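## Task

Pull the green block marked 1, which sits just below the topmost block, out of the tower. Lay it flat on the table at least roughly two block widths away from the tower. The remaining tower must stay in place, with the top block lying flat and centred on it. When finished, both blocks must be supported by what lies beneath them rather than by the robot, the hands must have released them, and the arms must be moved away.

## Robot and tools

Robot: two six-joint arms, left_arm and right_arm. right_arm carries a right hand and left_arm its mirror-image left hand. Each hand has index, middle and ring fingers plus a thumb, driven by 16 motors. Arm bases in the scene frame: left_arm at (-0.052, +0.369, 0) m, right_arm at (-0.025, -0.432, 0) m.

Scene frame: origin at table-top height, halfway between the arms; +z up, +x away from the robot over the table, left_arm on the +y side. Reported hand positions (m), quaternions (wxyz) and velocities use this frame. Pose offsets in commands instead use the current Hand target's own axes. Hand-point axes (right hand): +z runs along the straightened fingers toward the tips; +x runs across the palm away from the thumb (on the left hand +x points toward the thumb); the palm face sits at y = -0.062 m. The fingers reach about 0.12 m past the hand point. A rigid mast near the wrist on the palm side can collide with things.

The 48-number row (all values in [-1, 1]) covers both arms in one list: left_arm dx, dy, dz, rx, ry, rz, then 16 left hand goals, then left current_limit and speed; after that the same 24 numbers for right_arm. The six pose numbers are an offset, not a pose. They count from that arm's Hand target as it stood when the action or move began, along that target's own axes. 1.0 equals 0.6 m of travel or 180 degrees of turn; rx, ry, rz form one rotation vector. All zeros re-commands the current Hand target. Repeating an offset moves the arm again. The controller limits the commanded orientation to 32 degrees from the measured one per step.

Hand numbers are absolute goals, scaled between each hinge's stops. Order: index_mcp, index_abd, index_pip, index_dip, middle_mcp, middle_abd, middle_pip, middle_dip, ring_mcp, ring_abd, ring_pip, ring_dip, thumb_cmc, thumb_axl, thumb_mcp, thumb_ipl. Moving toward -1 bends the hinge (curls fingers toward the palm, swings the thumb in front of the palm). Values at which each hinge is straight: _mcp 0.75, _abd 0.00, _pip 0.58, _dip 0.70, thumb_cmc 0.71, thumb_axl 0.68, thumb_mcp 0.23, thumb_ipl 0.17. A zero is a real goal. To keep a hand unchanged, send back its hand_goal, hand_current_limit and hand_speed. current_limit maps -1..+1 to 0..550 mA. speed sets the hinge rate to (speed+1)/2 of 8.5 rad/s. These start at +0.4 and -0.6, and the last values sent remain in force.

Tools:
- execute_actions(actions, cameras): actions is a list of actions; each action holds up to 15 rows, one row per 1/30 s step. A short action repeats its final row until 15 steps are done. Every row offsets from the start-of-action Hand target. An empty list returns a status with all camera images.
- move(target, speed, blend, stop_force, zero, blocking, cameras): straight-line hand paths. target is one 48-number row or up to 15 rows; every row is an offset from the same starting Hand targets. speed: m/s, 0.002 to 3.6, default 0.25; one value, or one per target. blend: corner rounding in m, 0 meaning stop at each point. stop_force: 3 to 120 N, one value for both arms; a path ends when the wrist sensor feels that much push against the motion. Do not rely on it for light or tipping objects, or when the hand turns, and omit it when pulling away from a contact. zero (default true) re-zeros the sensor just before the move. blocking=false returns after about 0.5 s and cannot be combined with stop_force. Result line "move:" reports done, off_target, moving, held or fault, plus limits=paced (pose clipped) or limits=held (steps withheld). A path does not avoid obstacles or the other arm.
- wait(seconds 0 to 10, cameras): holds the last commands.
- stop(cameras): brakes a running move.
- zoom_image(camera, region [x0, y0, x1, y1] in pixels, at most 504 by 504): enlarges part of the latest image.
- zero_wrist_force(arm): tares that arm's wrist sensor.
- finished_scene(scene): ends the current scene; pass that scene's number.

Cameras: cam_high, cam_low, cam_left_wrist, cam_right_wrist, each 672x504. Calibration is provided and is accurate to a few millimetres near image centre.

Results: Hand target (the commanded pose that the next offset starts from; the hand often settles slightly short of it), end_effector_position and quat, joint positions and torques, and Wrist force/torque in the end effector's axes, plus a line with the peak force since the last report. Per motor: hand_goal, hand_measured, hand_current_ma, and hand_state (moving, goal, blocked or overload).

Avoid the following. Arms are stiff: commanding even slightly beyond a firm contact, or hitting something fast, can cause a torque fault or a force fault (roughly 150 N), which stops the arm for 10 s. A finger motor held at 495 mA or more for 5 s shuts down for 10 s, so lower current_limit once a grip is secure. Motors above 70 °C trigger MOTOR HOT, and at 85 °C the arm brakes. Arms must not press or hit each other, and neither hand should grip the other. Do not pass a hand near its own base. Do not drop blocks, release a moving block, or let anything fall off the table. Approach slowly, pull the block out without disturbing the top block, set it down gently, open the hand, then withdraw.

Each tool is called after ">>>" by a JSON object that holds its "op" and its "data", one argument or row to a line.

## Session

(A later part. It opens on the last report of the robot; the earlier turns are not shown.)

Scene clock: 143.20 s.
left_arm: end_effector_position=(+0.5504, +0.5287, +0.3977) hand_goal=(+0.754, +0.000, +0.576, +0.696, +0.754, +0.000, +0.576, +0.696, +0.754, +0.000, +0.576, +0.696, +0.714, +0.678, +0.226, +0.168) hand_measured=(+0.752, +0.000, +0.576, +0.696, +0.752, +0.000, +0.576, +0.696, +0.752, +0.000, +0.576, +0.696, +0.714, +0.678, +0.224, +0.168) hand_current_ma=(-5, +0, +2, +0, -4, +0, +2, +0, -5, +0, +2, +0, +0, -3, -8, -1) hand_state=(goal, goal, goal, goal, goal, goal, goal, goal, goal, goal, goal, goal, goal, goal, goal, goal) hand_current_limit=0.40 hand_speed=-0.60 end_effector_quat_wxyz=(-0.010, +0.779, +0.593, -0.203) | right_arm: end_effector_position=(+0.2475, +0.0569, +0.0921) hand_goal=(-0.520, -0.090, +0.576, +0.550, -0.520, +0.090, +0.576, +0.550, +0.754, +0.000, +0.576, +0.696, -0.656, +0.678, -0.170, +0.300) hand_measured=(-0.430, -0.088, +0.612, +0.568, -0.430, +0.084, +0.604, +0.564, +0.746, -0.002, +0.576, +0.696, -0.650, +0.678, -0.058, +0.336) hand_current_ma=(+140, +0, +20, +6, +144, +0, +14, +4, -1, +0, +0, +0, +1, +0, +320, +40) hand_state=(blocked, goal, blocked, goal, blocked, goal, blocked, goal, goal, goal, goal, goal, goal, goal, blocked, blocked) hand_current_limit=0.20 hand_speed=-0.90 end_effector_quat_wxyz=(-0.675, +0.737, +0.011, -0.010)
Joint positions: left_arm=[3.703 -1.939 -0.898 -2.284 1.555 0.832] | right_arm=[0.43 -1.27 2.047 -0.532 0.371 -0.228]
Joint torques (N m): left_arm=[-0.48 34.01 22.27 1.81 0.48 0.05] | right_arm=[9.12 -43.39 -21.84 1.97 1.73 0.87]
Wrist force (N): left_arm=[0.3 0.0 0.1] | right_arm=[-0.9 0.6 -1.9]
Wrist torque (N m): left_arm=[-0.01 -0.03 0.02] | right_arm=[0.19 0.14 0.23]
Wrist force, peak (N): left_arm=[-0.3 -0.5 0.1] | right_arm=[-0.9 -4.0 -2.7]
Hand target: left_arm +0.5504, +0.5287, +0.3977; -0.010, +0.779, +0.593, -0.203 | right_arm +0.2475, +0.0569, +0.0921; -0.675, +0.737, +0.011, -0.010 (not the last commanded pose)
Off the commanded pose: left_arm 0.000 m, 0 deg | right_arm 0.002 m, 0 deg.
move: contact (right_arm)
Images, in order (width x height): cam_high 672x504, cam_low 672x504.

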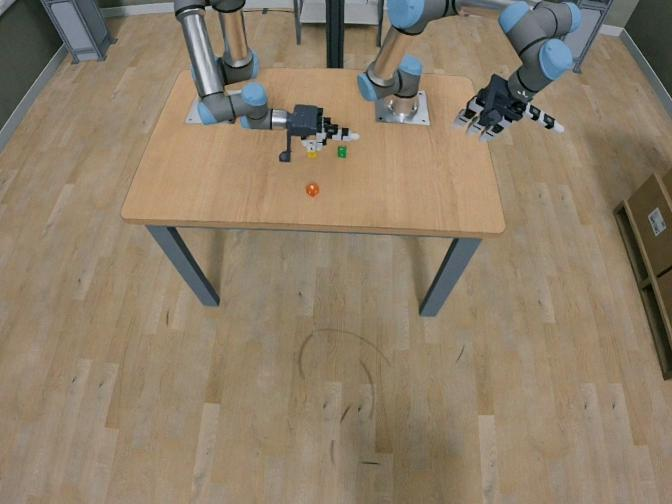

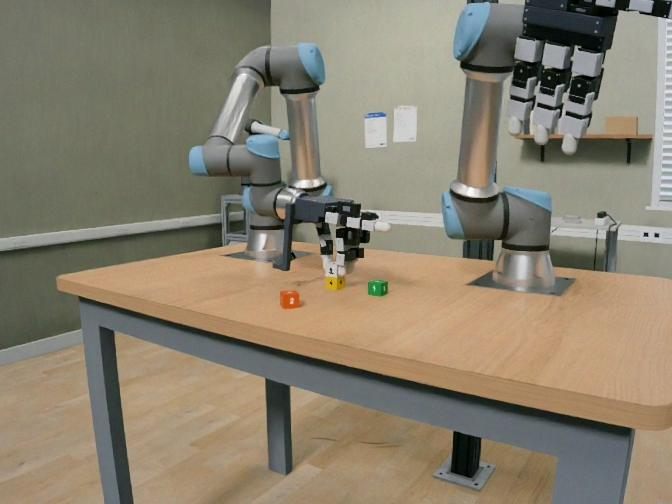

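Aligned. Release and retreat.

>>> {"op": "move", "data": {
  "target": [
    [0,0,0,0,0,0,0.754,0,0.576,0.696,0.754,0,0.576,0.696,0.754,0,0.576,0.696,0.714,0.678,0.226,0.168,0.4,-0.6,0,0,0,0,0,0,-0.33,-0.09,0.576,0.580,-0.33,0.09,0.576,0.580,0.754,0,0.576,0.696,-0.657,0.678,0.06,0.35,0.2,-0.9],
    [0,0,0,0,0,0,0.754,0,0.576,0.696,0.754,0,0.576,0.696,0.754,0,0.576,0.696,0.714,0.678,0.226,0.168,0.4,-0.6,0,-0.18,-0.0157,0,0,0,-0.33,-0.09,0.576,0.580,-0.33,0.09,0.576,0.580,0.754,0,0.576,0.696,-0.657,0.678,0.06,0.35,0.2,-0.9]
  ],
  "speed": 0.15,
  "cameras": ["cam_high","cam_low"]
}}

>>> {"op": "zoom_image", "data": {
  "camera": "cam_low",
  "region": [310, 235, 400, 300]
}}

>>> {"op": "zoom_image", "data": {
  "camera": "cam_high",
  "region": [288, 120, 353, 165]
}}

Scene clock: 155.63 s.
left_arm: end_effector_position=(+0.5504, +0.5287, +0.3977) hand_goal=(+0.754, +0.000, +0.576, +0.696, +0.754, +0.000, +0.576, +0.696, +0.754, +0.000, +0.576, +0.696, +0.714, +0.678, +0.226, +0.168) hand_measured=(+0.752, +0.000, +0.576, +0.696, +0.752, +0.000, +0.576, +0.696, +0.752, +0.000, +0.576, +0.696, +0.714, +0.678, +0.224, +0.168) hand_current_ma=(-5, +0, +2, +0, -4, +0, +2, +0, -5, +0, +2, +0, +0, -3, -8, -1) hand_state=(goal, goal, goal, goal, goal, goal, goal, goal, goal, goal, goal, goal, goal, goal, goal, goal) hand_current_limit=0.40 hand_speed=-0.60 end_effector_quat_wxyz=(-0.010, +0.779, +0.593, -0.203) | right_arm: end_effector_position=(+0.2475, +0.0570, +0.2005) hand_goal=(-0.330, -0.090, +0.576, +0.580, -0.330, +0.090, +0.576, +0.580, +0.754, +0.000, +0.576, +0.696, -0.656, +0.678, +0.060, +0.350) hand_measured=(-0.336, -0.088, +0.578, +0.584, -0.336, +0.086, +0.578, +0.582, +0.746, -0.002, +0.576, +0.696, -0.652, +0.678, +0.058, +0.352) hand_current_ma=(-1, +0, +0, +0, -1, +0, +0, +0, -1, +0, +0, +0, +0, +0, +0, +0) hand_state=(goal, goal, goal, goal, goal, goal, goal, goal, goal, goal, goal, goal, goal, goal, goal, goal) hand_current_limit=0.20 hand_speed=-0.90 end_effector_quat_wxyz=(-0.675, +0.737, +0.011, -0.010)
Joint positions: left_arm=[3.703 -1.939 -0.898 -2.284 1.555 0.832] | right_arm=[0.43 -1.434 1.915 -0.237 0.371 -0.228]
Joint torques (N m): left_arm=[-0.37 33.95 22.28 1.8 0.46 0] | right_arm=[5.74 -23.98 -16.79 0.2 1.27 0.98]
Wrist force (N): left_arm=[0.2 0.2 0.1] | right_arm=[-0.6 0.7 -1.5]
Wrist torque (N m): left_arm=[0.02 -0.03 0.01] | right_arm=[0.16 0.09 0.25]
Wrist force, peak (N): left_arm=[0.4 0.0 0.3] | right_arm=[-0.7 2.3 -1.8]
Hand target: left_arm +0.5504, +0.5287, +0.3977; -0.010, +0.779, +0.593, -0.203 | right_arm +0.2475, +0.0570, +0.2005; -0.675, +0.737, +0.011, -0.010
Off the commanded pose: left_arm 0.000 m, 0 deg | right_arm 0.000 m, 0 deg.
move: done
Images, in order (width x height): cam_high 672x504, cam_low 672x504.

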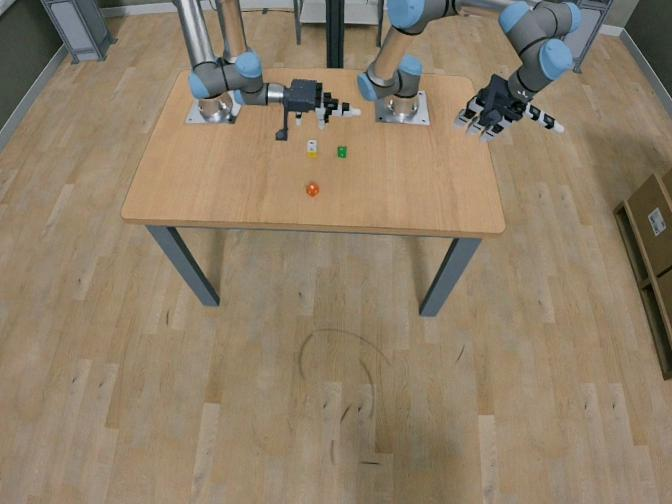

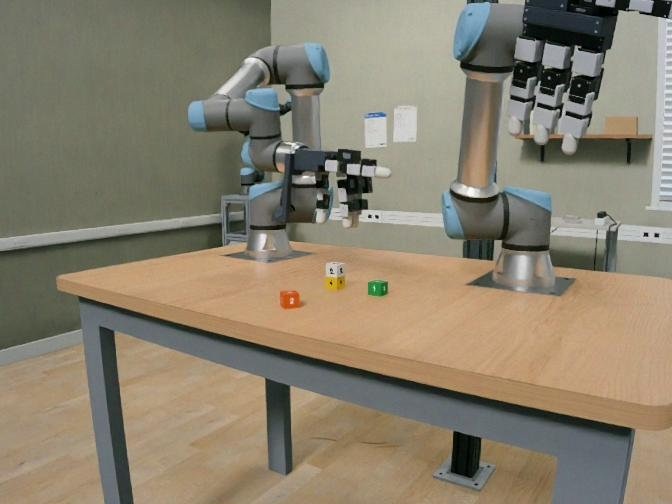

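Scaled by 5.600 from the camera's 672x504 image, which has a finer 960x720 frame.

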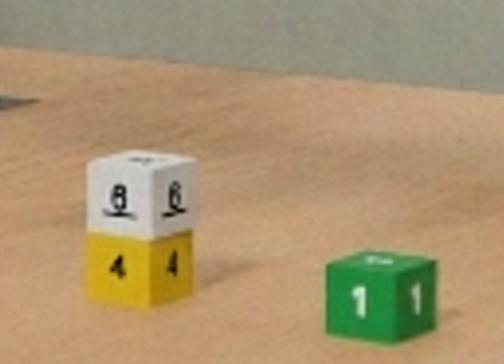

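Scaled by 7.754 from the camera's 672x504 image, which has a finer 960x720 frame.

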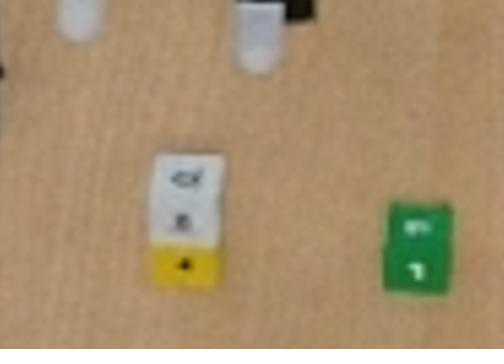

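>>> {"op": "finished_scene", "data": {
  "scene": 3
}}

The scene is finished: the task was done.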